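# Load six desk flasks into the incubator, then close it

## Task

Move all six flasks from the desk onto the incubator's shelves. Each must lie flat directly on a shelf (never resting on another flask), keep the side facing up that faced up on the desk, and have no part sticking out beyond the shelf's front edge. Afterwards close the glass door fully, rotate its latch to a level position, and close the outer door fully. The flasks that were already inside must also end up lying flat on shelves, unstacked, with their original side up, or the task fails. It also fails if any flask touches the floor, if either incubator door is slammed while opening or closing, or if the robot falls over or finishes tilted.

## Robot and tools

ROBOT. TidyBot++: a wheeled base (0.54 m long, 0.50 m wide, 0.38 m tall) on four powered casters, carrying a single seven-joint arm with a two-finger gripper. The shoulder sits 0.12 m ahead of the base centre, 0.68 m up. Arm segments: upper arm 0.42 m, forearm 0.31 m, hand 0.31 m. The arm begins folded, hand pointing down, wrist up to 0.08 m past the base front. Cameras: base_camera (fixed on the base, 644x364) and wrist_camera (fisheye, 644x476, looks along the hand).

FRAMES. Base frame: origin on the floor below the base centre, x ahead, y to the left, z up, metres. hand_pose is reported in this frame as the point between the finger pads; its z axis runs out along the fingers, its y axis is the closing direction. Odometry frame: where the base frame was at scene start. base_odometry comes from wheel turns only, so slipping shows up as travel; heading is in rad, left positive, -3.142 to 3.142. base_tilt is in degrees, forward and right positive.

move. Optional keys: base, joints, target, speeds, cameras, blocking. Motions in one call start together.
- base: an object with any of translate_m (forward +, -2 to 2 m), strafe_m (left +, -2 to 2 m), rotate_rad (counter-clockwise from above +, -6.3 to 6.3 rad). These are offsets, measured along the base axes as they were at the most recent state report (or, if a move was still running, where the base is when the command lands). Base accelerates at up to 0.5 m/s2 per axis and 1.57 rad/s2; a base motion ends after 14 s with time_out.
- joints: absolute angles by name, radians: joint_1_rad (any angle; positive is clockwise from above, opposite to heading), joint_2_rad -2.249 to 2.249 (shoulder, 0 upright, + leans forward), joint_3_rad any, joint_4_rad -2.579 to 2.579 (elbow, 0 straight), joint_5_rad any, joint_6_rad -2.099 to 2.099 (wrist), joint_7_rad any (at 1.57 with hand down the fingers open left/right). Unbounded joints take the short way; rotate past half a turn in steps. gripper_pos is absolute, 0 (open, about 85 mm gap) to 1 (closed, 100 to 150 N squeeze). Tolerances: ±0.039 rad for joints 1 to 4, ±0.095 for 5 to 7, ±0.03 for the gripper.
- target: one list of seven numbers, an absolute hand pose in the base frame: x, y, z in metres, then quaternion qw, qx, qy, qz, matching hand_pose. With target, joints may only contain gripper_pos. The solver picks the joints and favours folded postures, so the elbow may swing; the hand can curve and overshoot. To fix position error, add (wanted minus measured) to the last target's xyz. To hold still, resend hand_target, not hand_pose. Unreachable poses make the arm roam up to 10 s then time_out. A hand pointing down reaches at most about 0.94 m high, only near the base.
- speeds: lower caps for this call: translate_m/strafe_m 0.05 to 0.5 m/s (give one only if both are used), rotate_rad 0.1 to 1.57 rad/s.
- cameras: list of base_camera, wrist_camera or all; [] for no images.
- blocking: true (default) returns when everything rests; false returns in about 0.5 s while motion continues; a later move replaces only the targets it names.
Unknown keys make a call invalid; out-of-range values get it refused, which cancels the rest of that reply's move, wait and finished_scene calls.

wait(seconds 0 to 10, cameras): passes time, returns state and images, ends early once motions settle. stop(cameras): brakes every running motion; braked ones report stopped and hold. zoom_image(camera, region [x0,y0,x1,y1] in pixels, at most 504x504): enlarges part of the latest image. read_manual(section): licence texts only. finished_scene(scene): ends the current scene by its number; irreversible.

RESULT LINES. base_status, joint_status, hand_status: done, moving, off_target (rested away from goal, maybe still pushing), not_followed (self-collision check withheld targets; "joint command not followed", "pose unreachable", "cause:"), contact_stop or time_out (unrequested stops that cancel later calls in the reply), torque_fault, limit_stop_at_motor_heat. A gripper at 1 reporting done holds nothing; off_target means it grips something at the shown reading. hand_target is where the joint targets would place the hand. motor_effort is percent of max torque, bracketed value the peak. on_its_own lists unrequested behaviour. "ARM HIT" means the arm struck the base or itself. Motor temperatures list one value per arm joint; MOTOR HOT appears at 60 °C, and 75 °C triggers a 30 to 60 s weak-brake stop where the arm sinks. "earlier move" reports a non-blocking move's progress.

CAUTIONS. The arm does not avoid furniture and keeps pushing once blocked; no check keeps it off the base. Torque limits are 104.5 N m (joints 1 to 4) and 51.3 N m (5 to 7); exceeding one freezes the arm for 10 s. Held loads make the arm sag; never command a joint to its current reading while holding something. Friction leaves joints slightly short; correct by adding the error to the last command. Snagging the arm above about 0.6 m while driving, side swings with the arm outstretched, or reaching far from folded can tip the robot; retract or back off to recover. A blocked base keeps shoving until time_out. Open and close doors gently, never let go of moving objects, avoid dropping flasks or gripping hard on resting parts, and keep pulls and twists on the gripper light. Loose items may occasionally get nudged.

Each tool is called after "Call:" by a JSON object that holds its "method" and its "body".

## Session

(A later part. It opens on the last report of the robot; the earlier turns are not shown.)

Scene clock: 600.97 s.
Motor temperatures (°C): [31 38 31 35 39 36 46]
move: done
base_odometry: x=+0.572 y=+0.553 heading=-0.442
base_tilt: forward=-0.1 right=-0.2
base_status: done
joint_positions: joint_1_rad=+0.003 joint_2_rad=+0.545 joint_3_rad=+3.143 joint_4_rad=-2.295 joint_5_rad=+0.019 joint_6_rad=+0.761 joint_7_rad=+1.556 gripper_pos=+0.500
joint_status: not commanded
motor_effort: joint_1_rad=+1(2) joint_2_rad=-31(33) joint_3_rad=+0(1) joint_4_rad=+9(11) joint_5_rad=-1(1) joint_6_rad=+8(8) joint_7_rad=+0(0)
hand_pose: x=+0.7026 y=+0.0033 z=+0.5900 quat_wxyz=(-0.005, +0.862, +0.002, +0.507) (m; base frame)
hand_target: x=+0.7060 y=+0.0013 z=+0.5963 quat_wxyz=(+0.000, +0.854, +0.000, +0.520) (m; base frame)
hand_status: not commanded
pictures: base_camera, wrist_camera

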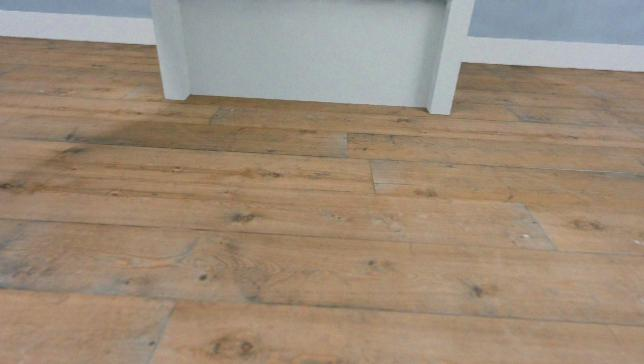

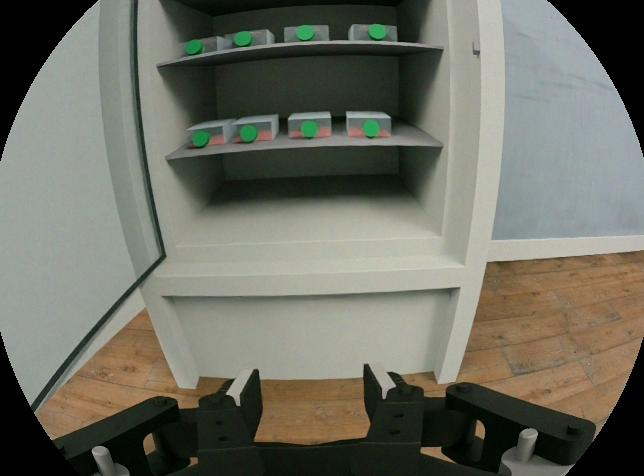

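Call:
{"method": "move", "body": {"base": {"translate_m":-0.13}, "joints": {"joint_2_rad":0.07,"joint_4_rad":-1.466,"joint_6_rad":-0.785,"gripper_pos":1}, "cameras": []}}

Call:
{"method": "move", "body": {"base": {"strafe_m":0.45}}}

Scene clock: 604.47 s.
Motor temperatures (°C): [31 38 31 35 39 36 46]
move: done
base_odometry: x=+0.454 y=+0.609 heading=-0.442
base_tilt: forward=-0.1 right=-0.2
base_status: done
joint_positions: joint_1_rad=+0.003 joint_2_rad=+0.085 joint_3_rad=+3.143 joint_4_rad=-1.467 joint_5_rad=+0.019 joint_6_rad=-0.732 joint_7_rad=+1.556 gripper_pos=+0.999
joint_status: all done
motor_effort: joint_1_rad=+2(3) joint_2_rad=-25(34) joint_3_rad=+0(1) joint_4_rad=+20(21) joint_5_rad=+0(1) joint_6_rad=+7(9) joint_7_rad=+0(0)
hand_pose: x=+0.7045 y=-0.0050 z=+0.9033 quat_wxyz=(+0.007, +0.909, -0.005, +0.416) (m; base frame)
hand_target: x=+0.6903 y=+0.0013 z=+0.9002 quat_wxyz=(+0.000, +0.917, +0.000, +0.399) (m; base frame)
hand_status: not commanded
pictures: none
No camera images: "cameras" was empty.

Scene clock: 606.63 s.
Motor temperatures (°C): [31 38 31 35 39 36 46]
move: done
base_odometry: x=+0.646 y=+1.016 heading=-0.442
base_tilt: forward=-0.1 right=-0.2
base_status: done
joint_positions: joint_1_rad=-0.004 joint_2_rad=+0.085 joint_3_rad=+3.139 joint_4_rad=-1.467 joint_5_rad=+0.019 joint_6_rad=-0.735 joint_7_rad=+1.556 gripper_pos=+0.999
joint_status: not commanded
motor_effort: joint_1_rad=+1(4) joint_2_rad=-26(28) joint_3_rad=+0(2) joint_4_rad=+20(21) joint_5_rad=+0(1) joint_6_rad=+7(7) joint_7_rad=+0(0)
hand_pose: x=+0.7039 y=+0.0010 z=+0.9027 quat_wxyz=(+0.004, +0.910, +0.000, +0.415) (m; base frame)
hand_target: x=+0.6903 y=+0.0013 z=+0.9002 quat_wxyz=(+0.000, +0.917, +0.000, +0.399) (m; base frame)
hand_status: not commanded
pictures: base_camera, wrist_camera

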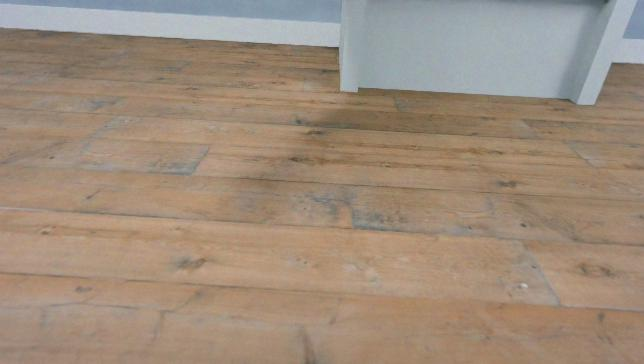

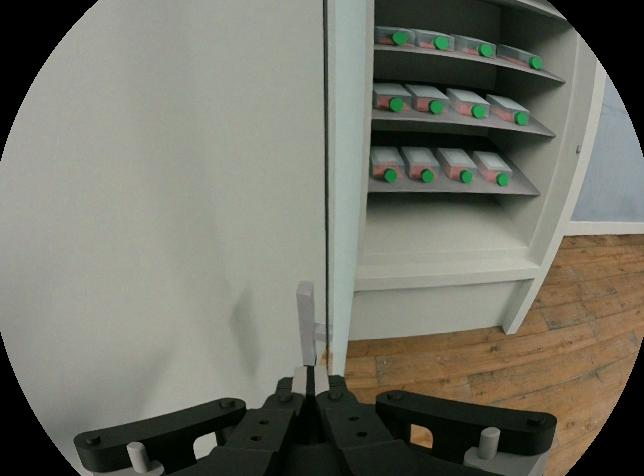

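Call:
{"method": "move", "body": {"base": {"translate_m":0.08}, "speeds": {"translate_m":0.15}, "cameras": ["wrist_camera"]}}

Scene clock: 608.33 s.
Motor temperatures (°C): [31 38 31 35 39 36 46]
move: done
base_odometry: x=+0.719 y=+0.981 heading=-0.441
base_tilt: forward=-0.1 right=-0.2
base_status: done
joint_positions: joint_1_rad=-0.004 joint_2_rad=+0.081 joint_3_rad=+3.139 joint_4_rad=-1.466 joint_5_rad=+0.019 joint_6_rad=-0.738 joint_7_rad=+1.556 gripper_pos=+0.999
joint_status: not commanded
motor_effort: joint_1_rad=+1(2) joint_2_rad=-26(30) joint_3_rad=+0(1) joint_4_rad=+20(21) joint_5_rad=+0(1) joint_6_rad=+7(7) joint_7_rad=+0(0)
hand_pose: x=+0.7026 y=+0.0010 z=+0.9045 quat_wxyz=(+0.004, +0.910, +0.000, +0.415) (m; base frame)
hand_target: x=+0.6903 y=+0.0013 z=+0.9002 quat_wxyz=(+0.000, +0.917, +0.000, +0.399) (m; base frame)
hand_status: not commanded
pictures: wrist_camera

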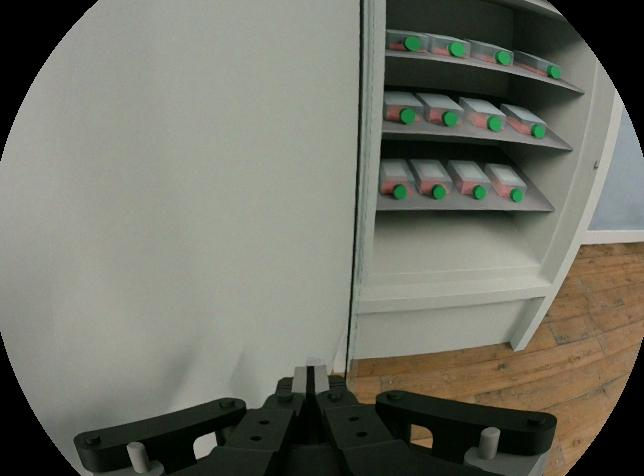

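Call:
{"method": "move", "body": {"base": {"translate_m":0.05}, "speeds": {"translate_m":0.12}, "cameras": ["wrist_camera"]}}

Call:
{"method": "zoom_image", "body": {"camera": "wrist_camera", "region": [240, 280, 420, 420]}}

Scene clock: 609.43 s.
Motor temperatures (°C): [31 38 31 35 39 36 46]
move: done
base_odometry: x=+0.764 y=+0.960 heading=-0.441
base_tilt: forward=-0.1 right=-0.2
base_status: done
joint_positions: joint_1_rad=-0.004 joint_2_rad=+0.056 joint_3_rad=+3.138 joint_4_rad=-1.471 joint_5_rad=+0.019 joint_6_rad=-0.785 joint_7_rad=+1.556 gripper_pos=+0.999
joint_status: not commanded
motor_effort: joint_1_rad=+2(4) joint_2_rad=-19(27) joint_3_rad=+1(3) joint_4_rad=+23(27) joint_5_rad=+0(1) joint_6_rad=+11(19) joint_7_rad=+0(1)
hand_pose: x=+0.6862 y=+0.0013 z=+0.9050 quat_wxyz=(+0.004, +0.915, +0.000, +0.403) (m; base frame)
hand_target: x=+0.6903 y=+0.0013 z=+0.9002 quat_wxyz=(+0.000, +0.917, +0.000, +0.399) (m; base frame)
hand_status: not commanded
pictures: wrist_camera

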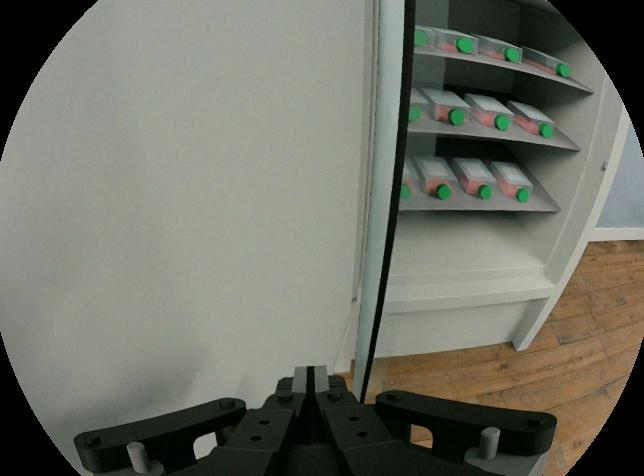

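Scaled by 2.800.

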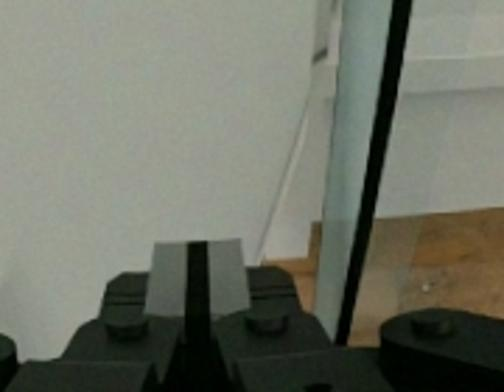

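Call:
{"method": "move", "body": {"base": {"strafe_m":-0.06}, "speeds": {"strafe_m":0.1}, "cameras": ["wrist_camera"]}}

Scene clock: 610.83 s.
Motor temperatures (°C): [31 38 31 35 39 36 46]
move: done
base_odometry: x=+0.739 y=+0.906 heading=-0.441
base_tilt: forward=-0.1 right=-0.2
base_status: done
joint_positions: joint_1_rad=-0.008 joint_2_rad=+0.046 joint_3_rad=+3.130 joint_4_rad=-1.473 joint_5_rad=+0.019 joint_6_rad=-0.810 joint_7_rad=+1.556 gripper_pos=+0.999
joint_status: not commanded
motor_effort: joint_1_rad=+3(7) joint_2_rad=-15(20) joint_3_rad=+2(5) joint_4_rad=+25(26) joint_5_rad=+1(3) joint_6_rad=+16(16) joint_7_rad=+0(1)
hand_pose: x=+0.6780 y=+0.0080 z=+0.9047 quat_wxyz=(+0.002, +0.918, +0.006, +0.395) (m; base frame)
hand_target: x=+0.6903 y=+0.0013 z=+0.9002 quat_wxyz=(+0.000, +0.917, +0.000, +0.399) (m; base frame)
hand_status: not commanded
pictures: wrist_camera

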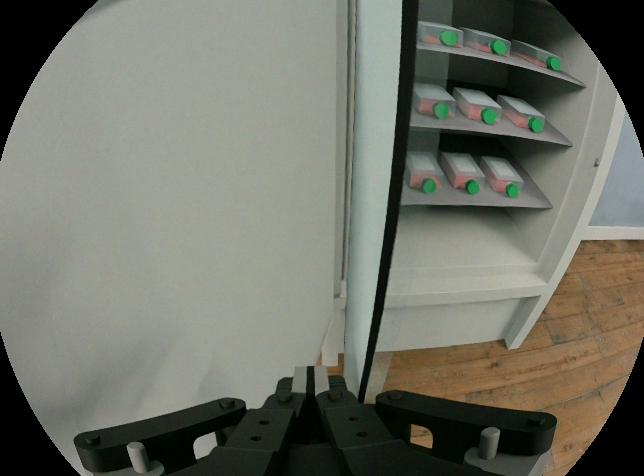

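Call:
{"method": "move", "body": {"base": {"strafe_m":-0.08,"translate_m":-0.02}, "speeds": {"strafe_m":0.12}, "cameras": ["wrist_camera"]}}

Scene clock: 612.27 s.
Motor temperatures (°C): [31 38 31 35 39 36 46]
move: done
base_odometry: x=+0.686 y=+0.842 heading=-0.441
base_tilt: forward=-0.1 right=-0.2
base_status: done
joint_positions: joint_1_rad=-0.002 joint_2_rad=+0.060 joint_3_rad=+3.136 joint_4_rad=-1.466 joint_5_rad=+0.019 joint_6_rad=-0.807 joint_7_rad=+1.556 gripper_pos=+0.999
joint_status: not commanded
motor_effort: joint_1_rad=+2(8) joint_2_rad=-24(25) joint_3_rad=+0(5) joint_4_rad=+20(25) joint_5_rad=+0(3) joint_6_rad=+6(16) joint_7_rad=+0(1)
hand_pose: x=+0.6832 y=+0.0013 z=+0.9011 quat_wxyz=(+0.004, +0.919, +0.000, +0.393) (m; base frame)
hand_target: x=+0.6903 y=+0.0013 z=+0.9002 quat_wxyz=(+0.000, +0.917, +0.000, +0.399) (m; base frame)
hand_status: not commanded
pictures: wrist_camera

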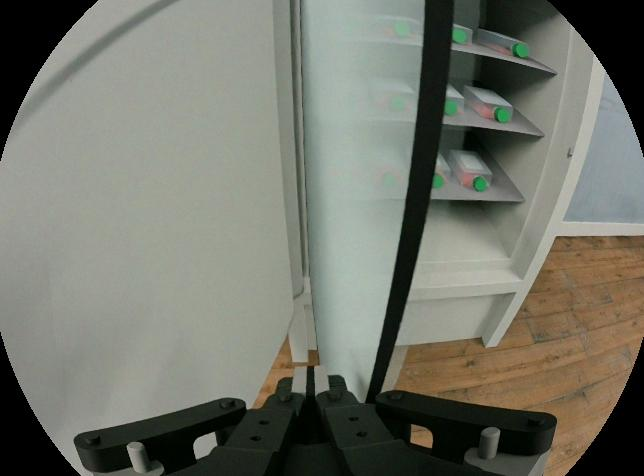

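Call:
{"method": "move", "body": {"base": {"strafe_m":-0.14,"translate_m":0.0}, "speeds": {"strafe_m":0.15}, "cameras": ["wrist_camera"]}}

Call:
{"method": "move", "body": {"base": {"strafe_m":-0.15,"translate_m":0.05}, "speeds": {"strafe_m":0.15}, "cameras": ["wrist_camera"]}}

Scene clock: 614.23 s.
Motor temperatures (°C): [31 38 31 35 39 36 46]
move: done
base_odometry: x=+0.626 y=+0.715 heading=-0.441
base_tilt: forward=-0.1 right=-0.2
base_status: done
joint_positions: joint_1_rad=+0.000 joint_2_rad=+0.060 joint_3_rad=+3.138 joint_4_rad=-1.466 joint_5_rad=+0.017 joint_6_rad=-0.807 joint_7_rad=+1.556 gripper_pos=+0.999
joint_status: not commanded
motor_effort: joint_1_rad=+1(7) joint_2_rad=-24(27) joint_3_rad=+0(6) joint_4_rad=+20(21) joint_5_rad=+0(5) joint_6_rad=+6(7) joint_7_rad=+0(0)
hand_pose: x=+0.6833 y=-0.0007 z=+0.9010 quat_wxyz=(+0.004, +0.919, -0.002, +0.393) (m; base frame)
hand_target: x=+0.6903 y=+0.0013 z=+0.9002 quat_wxyz=(+0.000, +0.917, +0.000, +0.399) (m; base frame)
hand_status: not commanded
pictures: wrist_camera

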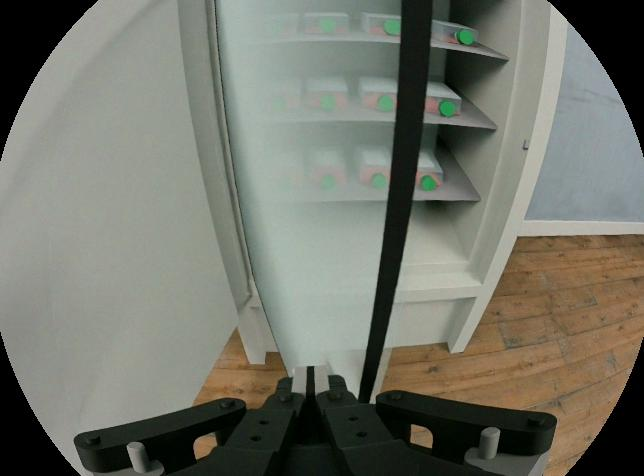

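Scene clock: 615.97 s.
Motor temperatures (°C): [31 38 31 35 39 36 46]
move: done
base_odometry: x=+0.607 y=+0.558 heading=-0.441
base_tilt: forward=-0.1 right=-0.2
base_status: done
joint_positions: joint_1_rad=+0.000 joint_2_rad=+0.060 joint_3_rad=+3.139 joint_4_rad=-1.466 joint_5_rad=+0.016 joint_6_rad=-0.807 joint_7_rad=+1.556 gripper_pos=+0.999
joint_status: not commanded
motor_effort: joint_1_rad=+1(7) joint_2_rad=-24(25) joint_3_rad=+0(4) joint_4_rad=+20(21) joint_5_rad=+0(3) joint_6_rad=+6(8) joint_7_rad=+0(0)
hand_pose: x=+0.6835 y=-0.0010 z=+0.9009 quat_wxyz=(+0.004, +0.919, -0.003, +0.393) (m; base frame)
hand_target: x=+0.6903 y=+0.0013 z=+0.9002 quat_wxyz=(+0.000, +0.917, +0.000, +0.399) (m; base frame)
hand_status: not commanded
pictures: wrist_camera

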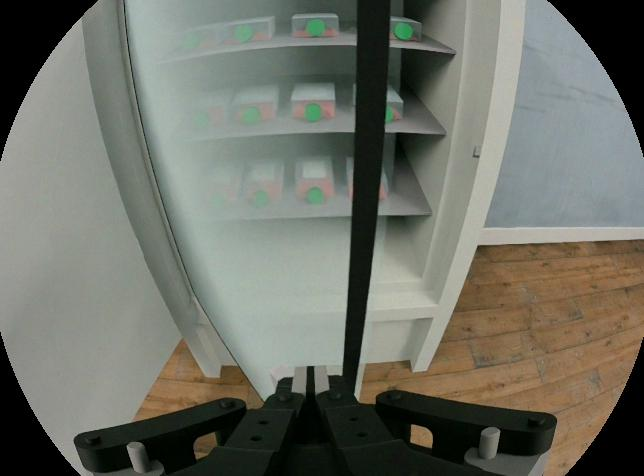

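Call:
{"method": "move", "body": {"base": {"strafe_m":-0.12,"translate_m":0.11}, "speeds": {"strafe_m":0.15}, "cameras": ["wrist_camera"]}}

Call:
{"method": "move", "body": {"base": {"strafe_m":-0.09,"translate_m":0.13}, "speeds": {"strafe_m":0.12}}}

Scene clock: 618.00 s.
Motor temperatures (°C): [31 38 31 35 39 36 46]
move: done
base_odometry: x=+0.656 y=+0.402 heading=-0.442
base_tilt: forward=-0.1 right=-0.2
base_status: done
joint_positions: joint_1_rad=+0.000 joint_2_rad=+0.065 joint_3_rad=+3.139 joint_4_rad=-1.465 joint_5_rad=+0.015 joint_6_rad=-0.808 joint_7_rad=+1.556 gripper_pos=+0.999
joint_status: not commanded
motor_effort: joint_1_rad=+1(6) joint_2_rad=-25(27) joint_3_rad=+0(5) joint_4_rad=+21(23) joint_5_rad=+0(3) joint_6_rad=+6(10) joint_7_rad=+0(0)
hand_pose: x=+0.6845 y=-0.0003 z=+0.8985 quat_wxyz=(+0.003, +0.920, -0.003, +0.391) (m; base frame)
hand_target: x=+0.6903 y=+0.0013 z=+0.9002 quat_wxyz=(+0.000, +0.917, +0.000, +0.399) (m; base frame)
hand_status: not commanded
pictures: wrist_camera

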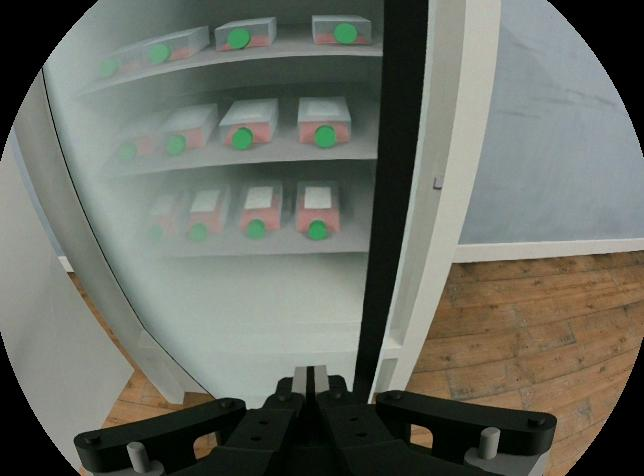

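Scene clock: 619.83 s.
Motor temperatures (°C): [31 38 31 35 39 36 46]
move: done
base_odometry: x=+0.735 y=+0.265 heading=-0.442
base_tilt: forward=-0.1 right=-0.2
base_status: done
joint_positions: joint_1_rad=-0.001 joint_2_rad=+0.069 joint_3_rad=+3.139 joint_4_rad=-1.465 joint_5_rad=+0.015 joint_6_rad=-0.809 joint_7_rad=+1.556 gripper_pos=+0.999
joint_status: not commanded
motor_effort: joint_1_rad=+2(5) joint_2_rad=-24(28) joint_3_rad=+0(3) joint_4_rad=+20(22) joint_5_rad=+0(2) joint_6_rad=+6(11) joint_7_rad=+0(0)
hand_pose: x=+0.6853 y=+0.0002 z=+0.8957 quat_wxyz=(+0.003, +0.921, -0.002, +0.389) (m; base frame)
hand_target: x=+0.6903 y=+0.0013 z=+0.9002 quat_wxyz=(+0.000, +0.917, +0.000, +0.399) (m; base frame)
hand_status: not commanded
pictures: base_camera, wrist_camera

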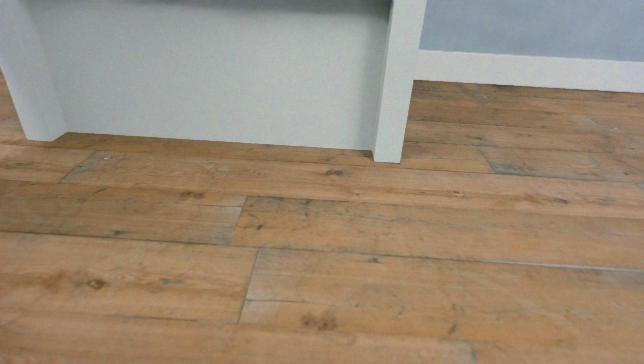

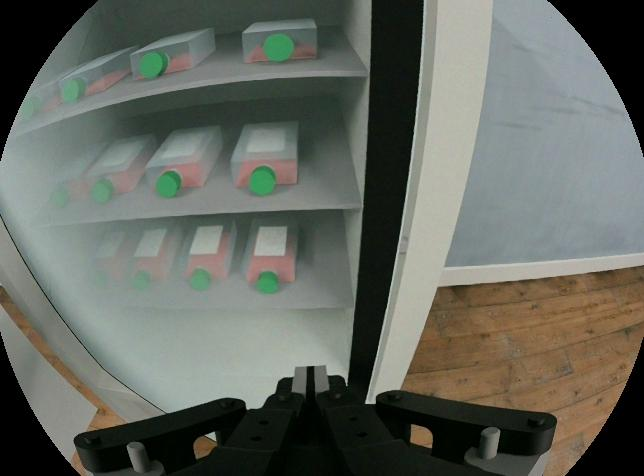

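Call:
{"method": "move", "body": {"base": {"strafe_m":-0.025,"translate_m":0.11}, "speeds": {"translate_m":0.1}, "cameras": ["wrist_camera"]}}

Call:
{"method": "move", "body": {"base": {"translate_m":0.06}, "speeds": {"translate_m":0.08}}}

Scene clock: 621.80 s.
Motor temperatures (°C): [31 38 31 35 39 36 46]
move: done
base_odometry: x=+0.824 y=+0.195 heading=-0.442
base_tilt: forward=-0.1 right=-0.2
base_status: done
joint_positions: joint_1_rad=-0.001 joint_2_rad=+0.073 joint_3_rad=+3.139 joint_4_rad=-1.465 joint_5_rad=+0.015 joint_6_rad=-0.810 joint_7_rad=+1.556 gripper_pos=+0.999
joint_status: not commanded
motor_effort: joint_1_rad=+1(3) joint_2_rad=-24(28) joint_3_rad=+0(2) joint_4_rad=+20(21) joint_5_rad=-1(1) joint_6_rad=+6(9) joint_7_rad=+0(0)
hand_pose: x=+0.6860 y=+0.0003 z=+0.8936 quat_wxyz=(+0.003, +0.922, -0.002, +0.387) (m; base frame)
hand_target: x=+0.6903 y=+0.0013 z=+0.9002 quat_wxyz=(+0.000, +0.917, +0.000, +0.399) (m; base frame)
hand_status: not commanded
pictures: wrist_camera

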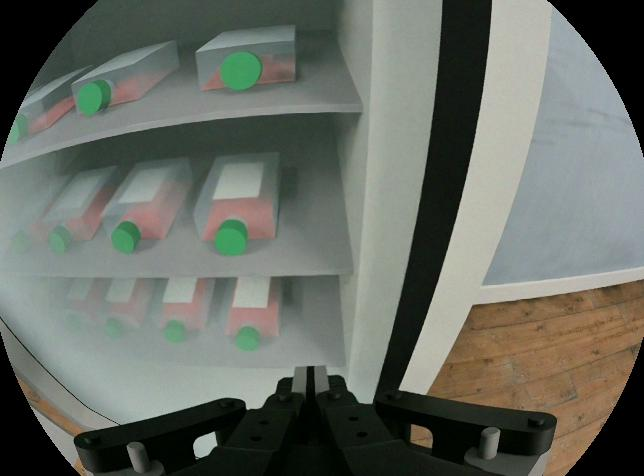

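Scene clock: 623.03 s.
Motor temperatures (°C): [31 38 31 35 39 36 46]
move: done
base_odometry: x=+0.878 y=+0.169 heading=-0.443
base_tilt: forward=-0.1 right=-0.2
base_status: done
joint_positions: joint_1_rad=-0.001 joint_2_rad=+0.074 joint_3_rad=+3.139 joint_4_rad=-1.464 joint_5_rad=+0.015 joint_6_rad=-0.810 joint_7_rad=+1.556 gripper_pos=+0.999
joint_status: not commanded
motor_effort: joint_1_rad=+2(2) joint_2_rad=-25(28) joint_3_rad=+0(1) joint_4_rad=+20(23) joint_5_rad=+0(1) joint_6_rad=+6(10) joint_7_rad=+0(0)
hand_pose: x=+0.6862 y=+0.0003 z=+0.8930 quat_wxyz=(+0.003, +0.922, -0.002, +0.386) (m; base frame)
hand_target: x=+0.6903 y=+0.0013 z=+0.9002 quat_wxyz=(+0.000, +0.917, +0.000, +0.399) (m; base frame)
hand_status: not commanded
pictures: base_camera, wrist_camera

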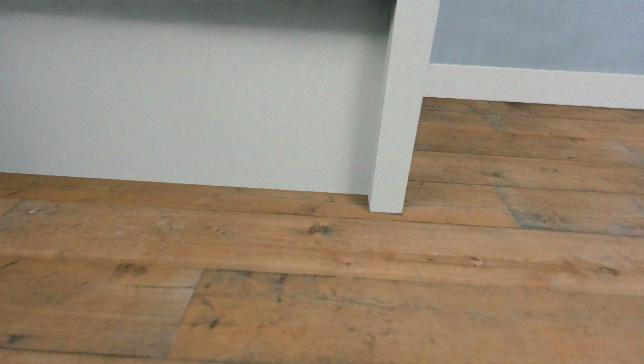

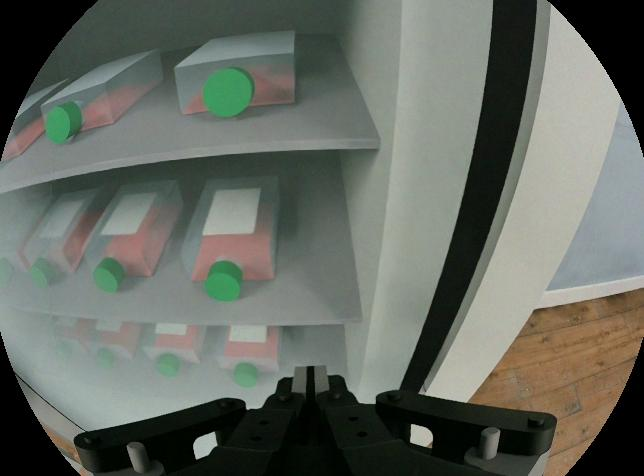

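Call:
{"method": "move", "body": {"base": {"translate_m":0.03}, "speeds": {"translate_m":0.06}, "cameras": ["wrist_camera"]}}

Call:
{"method": "move", "body": {"base": {"translate_m":0.02}, "speeds": {"translate_m":0.06}, "cameras": ["wrist_camera"]}}

Scene clock: 624.27 s.
Motor temperatures (°C): [31 38 31 35 39 36 46]
move: done
base_odometry: x=+0.905 y=+0.156 heading=-0.443
base_tilt: forward=-0.1 right=-0.2
base_status: done
joint_positions: joint_1_rad=-0.001 joint_2_rad=+0.075 joint_3_rad=+3.139 joint_4_rad=-1.464 joint_5_rad=+0.015 joint_6_rad=-0.810 joint_7_rad=+1.556 gripper_pos=+0.999
joint_status: not commanded
motor_effort: joint_1_rad=+1(3) joint_2_rad=-25(28) joint_3_rad=+0(1) joint_4_rad=+20(22) joint_5_rad=+0(1) joint_6_rad=+6(9) joint_7_rad=+0(0)
hand_pose: x=+0.6864 y=+0.0003 z=+0.8925 quat_wxyz=(+0.003, +0.923, -0.002, +0.386) (m; base frame)
hand_target: x=+0.6903 y=+0.0013 z=+0.9002 quat_wxyz=(+0.000, +0.917, +0.000, +0.399) (m; base frame)
hand_status: not commanded
pictures: wrist_camera

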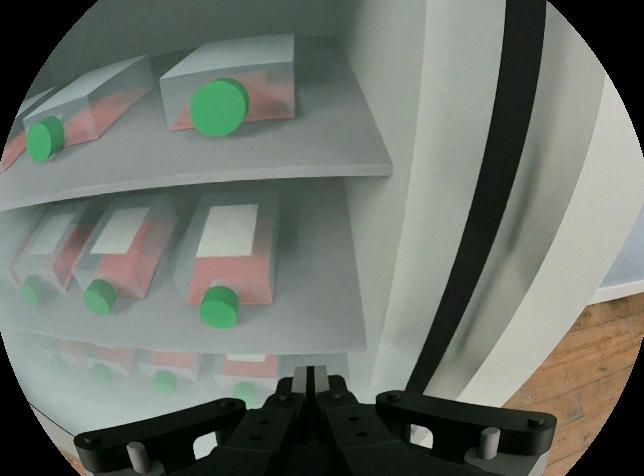

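Scene clock: 625.07 s.
Motor temperatures (°C): [31 38 31 35 39 36 46]
move: done
base_odometry: x=+0.923 y=+0.147 heading=-0.443
base_tilt: forward=-0.1 right=-0.2
base_status: done
joint_positions: joint_1_rad=-0.001 joint_2_rad=+0.076 joint_3_rad=+3.139 joint_4_rad=-1.464 joint_5_rad=+0.015 joint_6_rad=-0.810 joint_7_rad=+1.556 gripper_pos=+0.999
joint_status: not commanded
motor_effort: joint_1_rad=+2(2) joint_2_rad=-25(28) joint_3_rad=+0(1) joint_4_rad=+20(21) joint_5_rad=+0(1) joint_6_rad=+6(8) joint_7_rad=+0(0)
hand_pose: x=+0.6866 y=+0.0003 z=+0.8922 quat_wxyz=(+0.003, +0.923, -0.002, +0.385) (m; base frame)
hand_target: x=+0.6903 y=+0.0013 z=+0.9002 quat_wxyz=(+0.000, +0.917, +0.000, +0.399) (m; base frame)
hand_status: not commanded
pictures: wrist_camera

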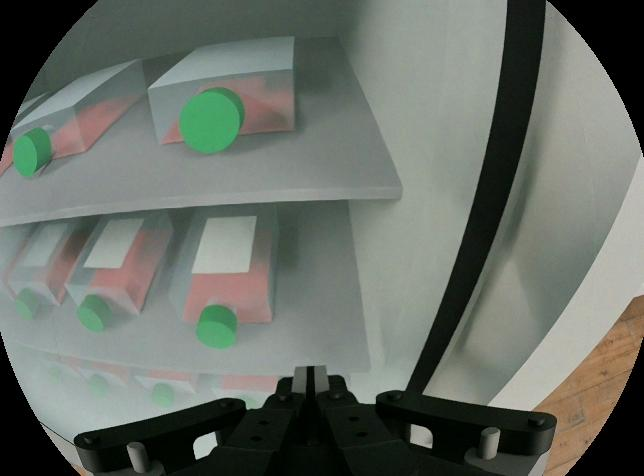

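Call:
{"method": "move", "body": {"base": {"translate_m":0.025}, "speeds": {"translate_m":0.06}, "cameras": []}}

Call:
{"method": "move", "body": {"base": {"translate_m":0.025}, "speeds": {"translate_m":0.06}}}

Scene clock: 626.17 s.
Motor temperatures (°C): [31 38 31 35 39 36 46]
move: done
base_odometry: x=+0.946 y=+0.136 heading=-0.443
base_tilt: forward=-0.1 right=-0.2
base_status: done
joint_positions: joint_1_rad=-0.001 joint_2_rad=+0.064 joint_3_rad=+3.139 joint_4_rad=-1.470 joint_5_rad=+0.015 joint_6_rad=-0.824 joint_7_rad=+1.556 gripper_pos=+0.999
joint_status: not commanded
motor_effort: joint_1_rad=+2(3) joint_2_rad=-21(26) joint_3_rad=+0(1) joint_4_rad=+23(25) joint_5_rad=+0(1) joint_6_rad=+10(16) joint_7_rad=+0(0)
hand_pose: x=+0.6796 y=+0.0002 z=+0.8927 quat_wxyz=(+0.003, +0.924, -0.002, +0.382) (m; base frame)
hand_target: x=+0.6903 y=+0.0013 z=+0.9002 quat_wxyz=(+0.000, +0.917, +0.000, +0.399) (m; base frame)
hand_status: not commanded
pictures: none
No camera images: "cameras" was empty.

Scene clock: 627.00 s.
Motor temperatures (°C): [31 38 31 35 39 36 46]
move: done
base_odometry: x=+0.968 y=+0.125 heading=-0.444
base_tilt: forward=-0.1 right=-0.2
base_status: done
joint_positions: joint_1_rad=-0.001 joint_2_rad=+0.024 joint_3_rad=+3.139 joint_4_rad=-1.490 joint_5_rad=+0.015 joint_6_rad=-0.874 joint_7_rad=+1.556 gripper_pos=+0.999
joint_status: not commanded
motor_effort: joint_1_rad=+3(4) joint_2_rad=-13(22) joint_3_rad=+2(2) joint_4_rad=+27(28) joint_5_rad=+0(1) joint_6_rad=+20(23) joint_7_rad=+0(0)
hand_pose: x=+0.6560 y=+0.0000 z=+0.8930 quat_wxyz=(+0.004, +0.930, -0.003, +0.368) (m; base frame)
hand_target: x=+0.6903 y=+0.0013 z=+0.9002 quat_wxyz=(+0.000, +0.917, +0.000, +0.399) (m; base frame)
hand_status: not commanded
pictures: base_camera, wrist_camera

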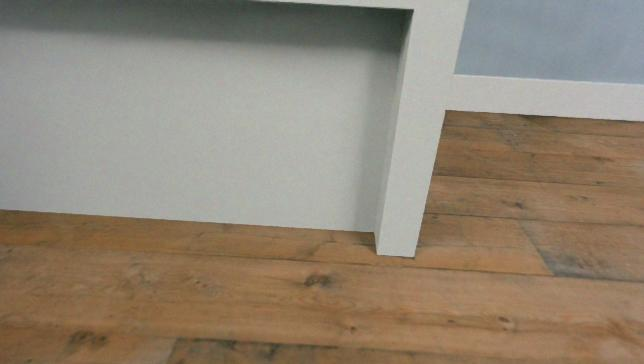

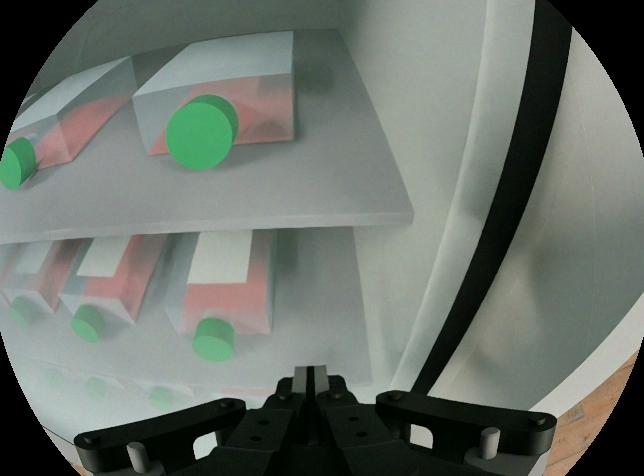

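Call:
{"method": "move", "body": {"base": {"translate_m":-0.3,"strafe_m":0.05}, "cameras": []}}

Call:
{"method": "move", "body": {"joints": {"joint_2_rad":0.188,"joint_4_rad":-1.95,"joint_6_rad":-0.15}}}

Scene clock: 629.03 s.
Motor temperatures (°C): [31 38 31 35 39 36 46]
move: done
base_odometry: x=+0.719 y=+0.300 heading=-0.444
base_tilt: forward=-0.1 right=-0.2
base_status: done
joint_positions: joint_1_rad=+0.001 joint_2_rad=+0.070 joint_3_rad=+3.141 joint_4_rad=-1.463 joint_5_rad=+0.015 joint_6_rad=-0.801 joint_7_rad=+1.556 gripper_pos=+0.999
joint_status: not commanded
motor_effort: joint_1_rad=+1(4) joint_2_rad=-25(29) joint_3_rad=+0(3) joint_4_rad=+20(27) joint_5_rad=+0(2) joint_6_rad=+6(20) joint_7_rad=+0(0)
hand_pose: x=+0.6874 y=-0.0017 z=+0.8982 quat_wxyz=(+0.004, +0.920, -0.004, +0.393) (m; base frame)
hand_target: x=+0.6903 y=+0.0013 z=+0.9002 quat_wxyz=(+0.000, +0.917, +0.000, +0.399) (m; base frame)
hand_status: not commanded
pictures: none
No camera images: "cameras" was empty.

Scene clock: 631.07 s.
Motor temperatures (°C): [31 38 31 35 39 36 46]
move: done
base_odometry: x=+0.719 y=+0.300 heading=-0.444
base_tilt: forward=-0.1 right=-0.2
base_status: not commanded
joint_positions: joint_1_rad=+0.001 joint_2_rad=+0.178 joint_3_rad=+3.141 joint_4_rad=-1.930 joint_5_rad=+0.015 joint_6_rad=-0.203 joint_7_rad=+1.556 gripper_pos=+0.999
joint_status: all done
motor_effort: joint_1_rad=+2(2) joint_2_rad=-26(29) joint_3_rad=-1(1) joint_4_rad=+18(21) joint_5_rad=+0(1) joint_6_rad=+6(8) joint_7_rad=+0(0)
hand_pose: x=+0.6934 y=+0.0007 z=+0.7248 quat_wxyz=(+0.001, +0.915, -0.001, +0.403) (m; base frame)
hand_target: x=+0.6974 y=+0.0013 z=+0.7217 quat_wxyz=(+0.000, +0.910, +0.000, +0.414) (m; base frame)
hand_status: not commanded
pictures: base_camera, wrist_camera

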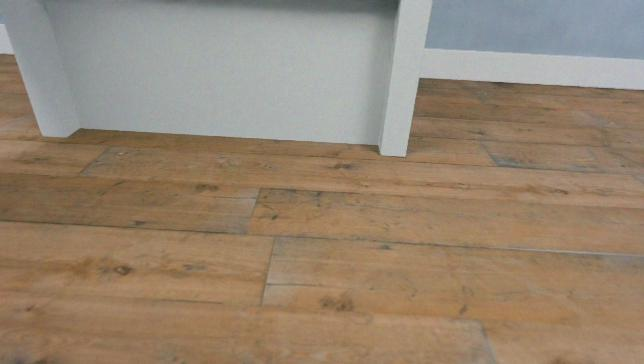

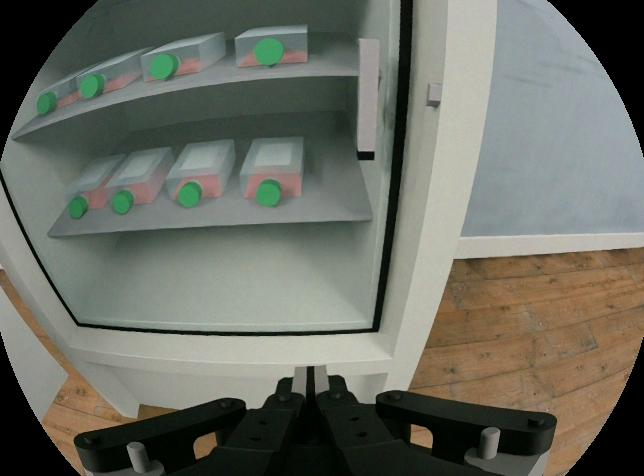

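Call:
{"method": "move", "body": {"base": {"translate_m":0.23}, "speeds": {"translate_m":0.15}, "cameras": ["wrist_camera"]}}

Scene clock: 633.47 s.
Motor temperatures (°C): [31 38 31 35 39 36 46]
move: done
base_odometry: x=+0.927 y=+0.201 heading=-0.444
base_tilt: forward=-0.1 right=-0.2
base_status: done
joint_positions: joint_1_rad=+0.001 joint_2_rad=+0.185 joint_3_rad=+3.141 joint_4_rad=-1.934 joint_5_rad=+0.015 joint_6_rad=-0.197 joint_7_rad=+1.556 gripper_pos=+0.999
joint_status: not commanded
motor_effort: joint_1_rad=+2(2) joint_2_rad=-27(29) joint_3_rad=+0(1) joint_4_rad=+18(19) joint_5_rad=+0(1) joint_6_rad=+7(7) joint_7_rad=+0(0)
hand_pose: x=+0.6935 y=+0.0007 z=+0.7208 quat_wxyz=(+0.001, +0.916, -0.001, +0.401) (m; base frame)
hand_target: x=+0.6974 y=+0.0013 z=+0.7217 quat_wxyz=(+0.000, +0.910, +0.000, +0.414) (m; base frame)
hand_status: not commanded
pictures: wrist_camera

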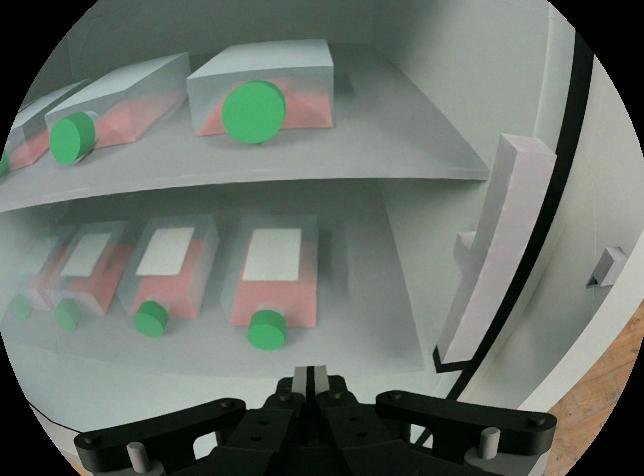

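Call:
{"method": "move", "body": {"base": {"strafe_m":-0.04}, "speeds": {"strafe_m":0.08}, "cameras": ["wrist_camera"]}}

Call:
{"method": "move", "body": {"base": {"strafe_m":-0.025}, "speeds": {"strafe_m":0.08}, "cameras": ["wrist_camera"]}}

Scene clock: 634.73 s.
Motor temperatures (°C): [31 38 31 35 39 36 46]
move: done
base_odometry: x=+0.910 y=+0.165 heading=-0.443
base_tilt: forward=-0.1 right=-0.2
base_status: done
joint_positions: joint_1_rad=+0.001 joint_2_rad=+0.185 joint_3_rad=+3.141 joint_4_rad=-1.934 joint_5_rad=+0.015 joint_6_rad=-0.197 joint_7_rad=+1.556 gripper_pos=+0.999
joint_status: not commanded
motor_effort: joint_1_rad=+1(4) joint_2_rad=-27(28) joint_3_rad=+0(2) joint_4_rad=+18(19) joint_5_rad=+0(1) joint_6_rad=+7(7) joint_7_rad=+0(0)
hand_pose: x=+0.6936 y=+0.0002 z=+0.7208 quat_wxyz=(+0.001, +0.916, -0.001, +0.401) (m; base frame)
hand_target: x=+0.6974 y=+0.0013 z=+0.7217 quat_wxyz=(+0.000, +0.910, +0.000, +0.414) (m; base frame)
hand_status: not commanded
pictures: wrist_camera

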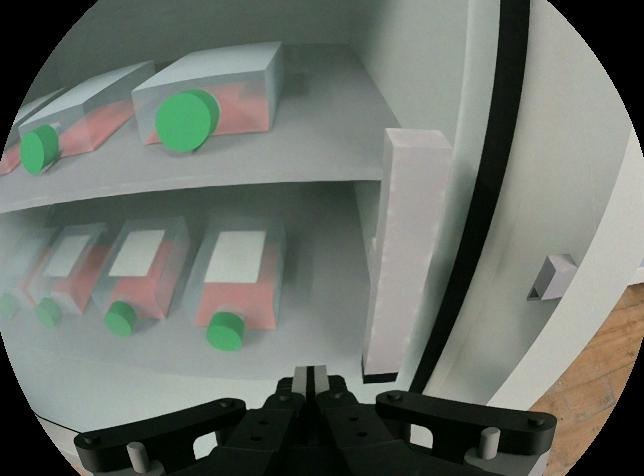

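Scene clock: 635.53 s.
Motor temperatures (°C): [31 38 31 35 39 36 46]
move: done
base_odometry: x=+0.899 y=+0.142 heading=-0.443
base_tilt: forward=-0.1 right=-0.2
base_status: done
joint_positions: joint_1_rad=-0.003 joint_2_rad=+0.185 joint_3_rad=+3.139 joint_4_rad=-1.934 joint_5_rad=+0.015 joint_6_rad=-0.197 joint_7_rad=+1.556 gripper_pos=+0.999
joint_status: not commanded
motor_effort: joint_1_rad=+4(5) joint_2_rad=-27(28) joint_3_rad=+2(3) joint_4_rad=+18(19) joint_5_rad=+0(1) joint_6_rad=+6(8) joint_7_rad=+0(0)
hand_pose: x=+0.6933 y=+0.0033 z=+0.7205 quat_wxyz=(+0.000, +0.916, +0.001, +0.401) (m; base frame)
hand_target: x=+0.6974 y=+0.0013 z=+0.7217 quat_wxyz=(+0.000, +0.910, +0.000, +0.414) (m; base frame)
hand_status: not commanded
pictures: wrist_camera

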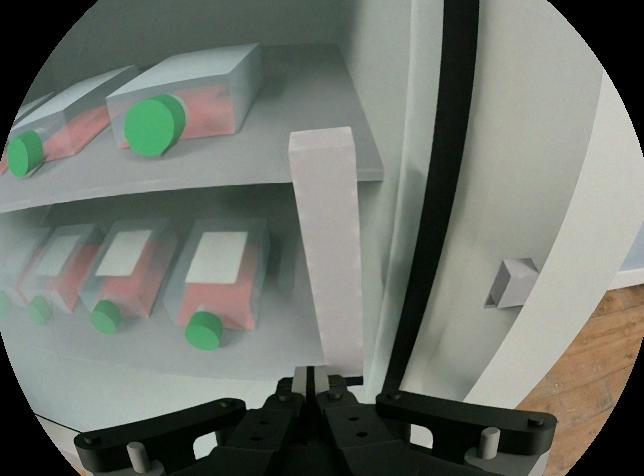

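Call:
{"method": "move", "body": {"base": {"strafe_m":-0.035}, "speeds": {"strafe_m":0.08}, "cameras": ["wrist_camera"]}}

Call:
{"method": "move", "body": {"base": {"strafe_m":-0.025}, "speeds": {"strafe_m":0.08}, "cameras": ["wrist_camera"]}}

Scene clock: 636.70 s.
Motor temperatures (°C): [31 38 31 35 39 36 46]
move: done
base_odometry: x=+0.884 y=+0.110 heading=-0.443
base_tilt: forward=-0.1 right=-0.2
base_status: done
joint_positions: joint_1_rad=-0.007 joint_2_rad=+0.185 joint_3_rad=+3.133 joint_4_rad=-1.935 joint_5_rad=+0.015 joint_6_rad=-0.197 joint_7_rad=+1.556 gripper_pos=+0.999
joint_status: not commanded
motor_effort: joint_1_rad=+2(7) joint_2_rad=-27(28) joint_3_rad=+1(5) joint_4_rad=+18(19) joint_5_rad=+0(1) joint_6_rad=+7(8) joint_7_rad=+0(0)
hand_pose: x=+0.6930 y=+0.0093 z=+0.7202 quat_wxyz=(-0.003, +0.916, +0.006, +0.401) (m; base frame)
hand_target: x=+0.6974 y=+0.0013 z=+0.7217 quat_wxyz=(+0.000, +0.910, +0.000, +0.414) (m; base frame)
hand_status: not commanded
pictures: wrist_camera

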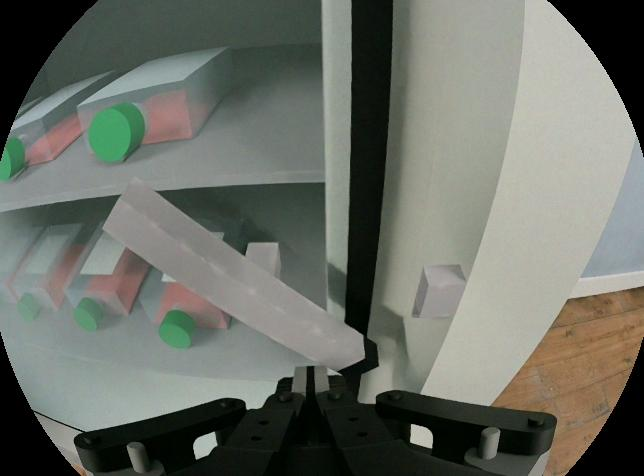

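Scene clock: 637.50 s.
Motor temperatures (°C): [31 38 31 35 39 36 46]
move: done
base_odometry: x=+0.873 y=+0.087 heading=-0.443
base_tilt: forward=-0.1 right=-0.2
base_status: done
joint_positions: joint_1_rad=+0.000 joint_2_rad=+0.185 joint_3_rad=+3.138 joint_4_rad=-1.935 joint_5_rad=+0.015 joint_6_rad=-0.197 joint_7_rad=+1.556 gripper_pos=+0.999
joint_status: not commanded
motor_effort: joint_1_rad=+2(6) joint_2_rad=-27(29) joint_3_rad=+0(3) joint_4_rad=+18(19) joint_5_rad=+0(1) joint_6_rad=+6(7) joint_7_rad=+0(0)
hand_pose: x=+0.6931 y=+0.0025 z=+0.7202 quat_wxyz=(+0.000, +0.916, +0.001, +0.401) (m; base frame)
hand_target: x=+0.6974 y=+0.0013 z=+0.7217 quat_wxyz=(+0.000, +0.910, +0.000, +0.414) (m; base frame)
hand_status: not commanded
pictures: wrist_camera

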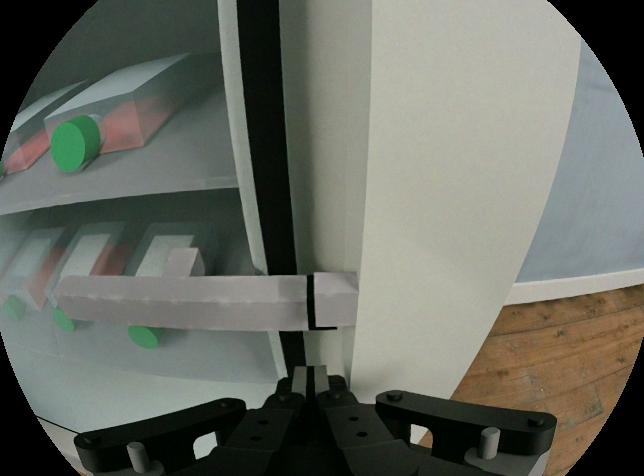

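Call:
{"method": "move", "body": {"joints": {"joint_2_rad":0.16,"joint_4_rad":-1.93,"joint_6_rad":-0.18}, "cameras": ["wrist_camera"]}}

Call:
{"method": "move", "body": {"joints": {"joint_2_rad":0.14,"joint_4_rad":-1.917,"joint_6_rad":-0.195}, "cameras": ["wrist_camera"]}}

Scene clock: 638.33 s.
Motor temperatures (°C): [31 38 31 35 39 36 46]
move: done
base_odometry: x=+0.873 y=+0.087 heading=-0.443
base_tilt: forward=-0.1 right=-0.2
base_status: not commanded
joint_positions: joint_1_rad=+0.000 joint_2_rad=+0.178 joint_3_rad=+3.138 joint_4_rad=-1.928 joint_5_rad=+0.015 joint_6_rad=-0.197 joint_7_rad=+1.556 gripper_pos=+0.999
joint_status: all done
motor_effort: joint_1_rad=+2(2) joint_2_rad=-27(29) joint_3_rad=+0(0) joint_4_rad=+18(19) joint_5_rad=+1(1) joint_6_rad=+6(8) joint_7_rad=+0(0)
hand_pose: x=+0.6955 y=+0.0025 z=+0.7280 quat_wxyz=(+0.000, +0.913, +0.001, +0.408) (m; base frame)
hand_target: x=+0.6972 y=+0.0013 z=+0.7408 quat_wxyz=(+0.000, +0.907, +0.000, +0.422) (m; base frame)
hand_status: not commanded
pictures: wrist_camera

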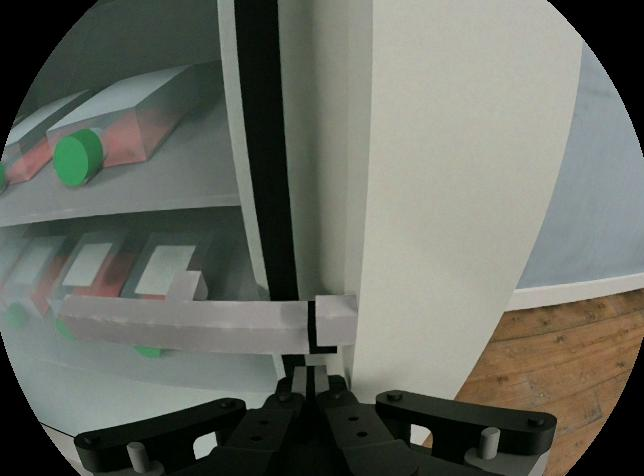

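Scene clock: 639.00 s.
Motor temperatures (°C): [31 38 31 35 39 36 46]
move: done
base_odometry: x=+0.873 y=+0.087 heading=-0.443
base_tilt: forward=-0.1 right=-0.2
base_status: not commanded
joint_positions: joint_1_rad=+0.000 joint_2_rad=+0.164 joint_3_rad=+3.138 joint_4_rad=-1.919 joint_5_rad=+0.015 joint_6_rad=-0.197 joint_7_rad=+1.556 gripper_pos=+0.999
joint_status: all done
motor_effort: joint_1_rad=+1(2) joint_2_rad=-27(28) joint_3_rad=+0(0) joint_4_rad=+19(20) joint_5_rad=-1(1) joint_6_rad=+7(8) joint_7_rad=+0(0)
hand_pose: x=+0.6980 y=+0.0025 z=+0.7404 quat_wxyz=(+0.000, +0.909, +0.001, +0.418) (m; base frame)
hand_target: x=+0.6975 y=+0.0013 z=+0.7555 quat_wxyz=(+0.000, +0.903, +0.000, +0.430) (m; base frame)
hand_status: not commanded
pictures: wrist_camera

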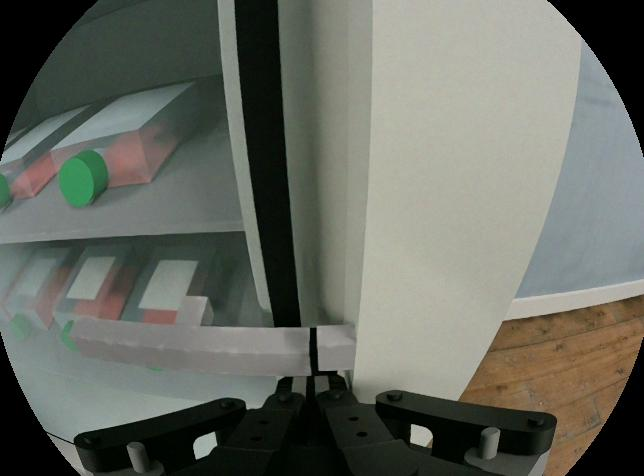

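Call:
{"method": "move", "body": {"joints": {"joint_2_rad":0.125,"joint_4_rad":-1.905,"joint_6_rad":-0.205}, "cameras": ["wrist_camera"]}}

Call:
{"method": "move", "body": {"joints": {"joint_2_rad":0.18,"joint_4_rad":-1.94,"joint_6_rad":-0.16}, "cameras": []}}

Call:
{"method": "move", "body": {"base": {"translate_m":-0.25}, "speeds": {"translate_m":0.25}}}

Call:
{"method": "zoom_image", "body": {"camera": "wrist_camera", "region": [200, 20, 460, 200]}}

Scene clock: 639.83 s.
Motor temperatures (°C): [31 38 31 35 39 36 46]
move: done
base_odometry: x=+0.873 y=+0.087 heading=-0.443
base_tilt: forward=-0.1 right=-0.2
base_status: not commanded
joint_positions: joint_1_rad=+0.000 joint_2_rad=+0.162 joint_3_rad=+3.138 joint_4_rad=-1.918 joint_5_rad=+0.015 joint_6_rad=-0.199 joint_7_rad=+1.556 gripper_pos=+0.999
joint_status: all done
motor_effort: joint_1_rad=+1(2) joint_2_rad=-28(30) joint_3_rad=+0(0) joint_4_rad=+21(23) joint_5_rad=+0(1) joint_6_rad=+9(10) joint_7_rad=+0(0)
hand_pose: x=+0.6976 y=+0.0025 z=+0.7411 quat_wxyz=(+0.000, +0.909, +0.001, +0.418) (m; base frame)
hand_target: x=+0.6984 y=+0.0013 z=+0.7681 quat_wxyz=(+0.000, +0.899, +0.000, +0.438) (m; base frame)
hand_status: not commanded
pictures: wrist_camera

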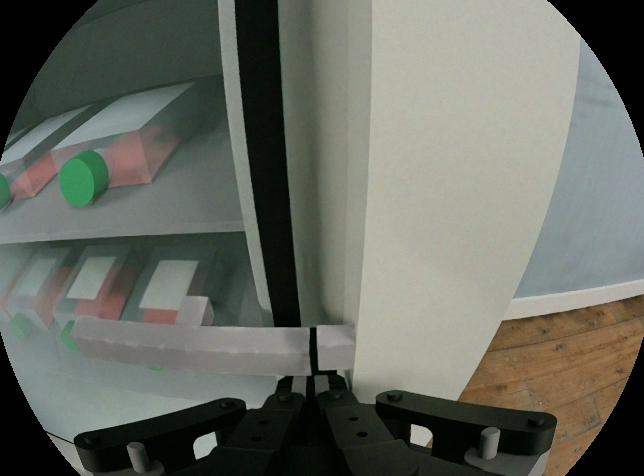

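Scene clock: 640.60 s.
Motor temperatures (°C): [31 38 31 35 39 36 46]
move: done
base_odometry: x=+0.873 y=+0.087 heading=-0.443
base_tilt: forward=-0.1 right=-0.2
base_status: not commanded
joint_positions: joint_1_rad=+0.000 joint_2_rad=+0.173 joint_3_rad=+3.138 joint_4_rad=-1.922 joint_5_rad=+0.015 joint_6_rad=-0.183 joint_7_rad=+1.556 gripper_pos=+0.999
joint_status: all done
motor_effort: joint_1_rad=+2(2) joint_2_rad=-27(28) joint_3_rad=+0(0) joint_4_rad=+18(21) joint_5_rad=+0(2) joint_6_rad=+7(9) joint_7_rad=+0(0)
hand_pose: x=+0.7002 y=+0.0025 z=+0.7370 quat_wxyz=(+0.000, +0.908, +0.001, +0.419) (m; base frame)
hand_target: x=+0.6987 y=+0.0013 z=+0.7289 quat_wxyz=(+0.000, +0.909, +0.000, +0.418) (m; base frame)
hand_status: not commanded
pictures: none
No camera images: "cameras" was empty.

Scene clock: 642.40 s.
Motor temperatures (°C): [31 38 31 35 39 36 46]
move: done
base_odometry: x=+0.647 y=+0.194 heading=-0.443
base_tilt: forward=-0.1 right=-0.2
base_status: done
joint_positions: joint_1_rad=+0.000 joint_2_rad=+0.177 joint_3_rad=+3.138 joint_4_rad=-1.924 joint_5_rad=+0.015 joint_6_rad=-0.183 joint_7_rad=+1.556 gripper_pos=+0.999
joint_status: not commanded
motor_effort: joint_1_rad=+1(2) joint_2_rad=-27(29) joint_3_rad=+0(1) joint_4_rad=+18(19) joint_5_rad=-1(1) joint_6_rad=+7(7) joint_7_rad=+0(0)
hand_pose: x=+0.6996 y=+0.0025 z=+0.7336 quat_wxyz=(+0.000, +0.909, +0.001, +0.416) (m; base frame)
hand_target: x=+0.6987 y=+0.0013 z=+0.7289 quat_wxyz=(+0.000, +0.909, +0.000, +0.418) (m; base frame)
hand_status: not commanded
pictures: base_camera, wrist_camera

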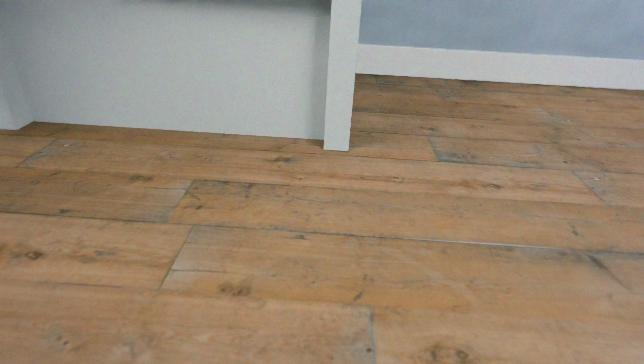

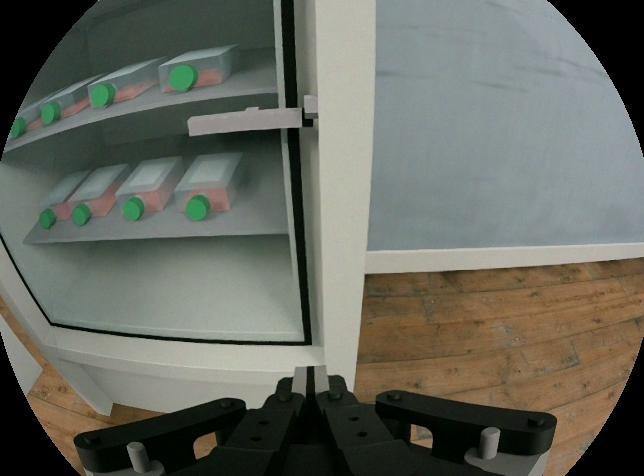

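Scaled by 1.938.

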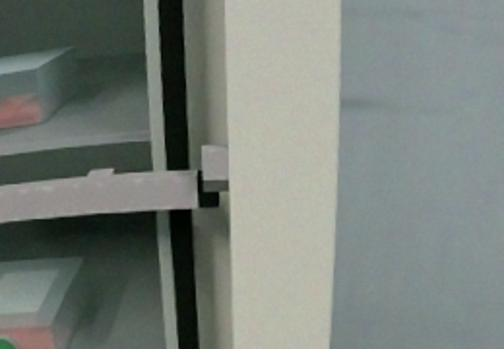

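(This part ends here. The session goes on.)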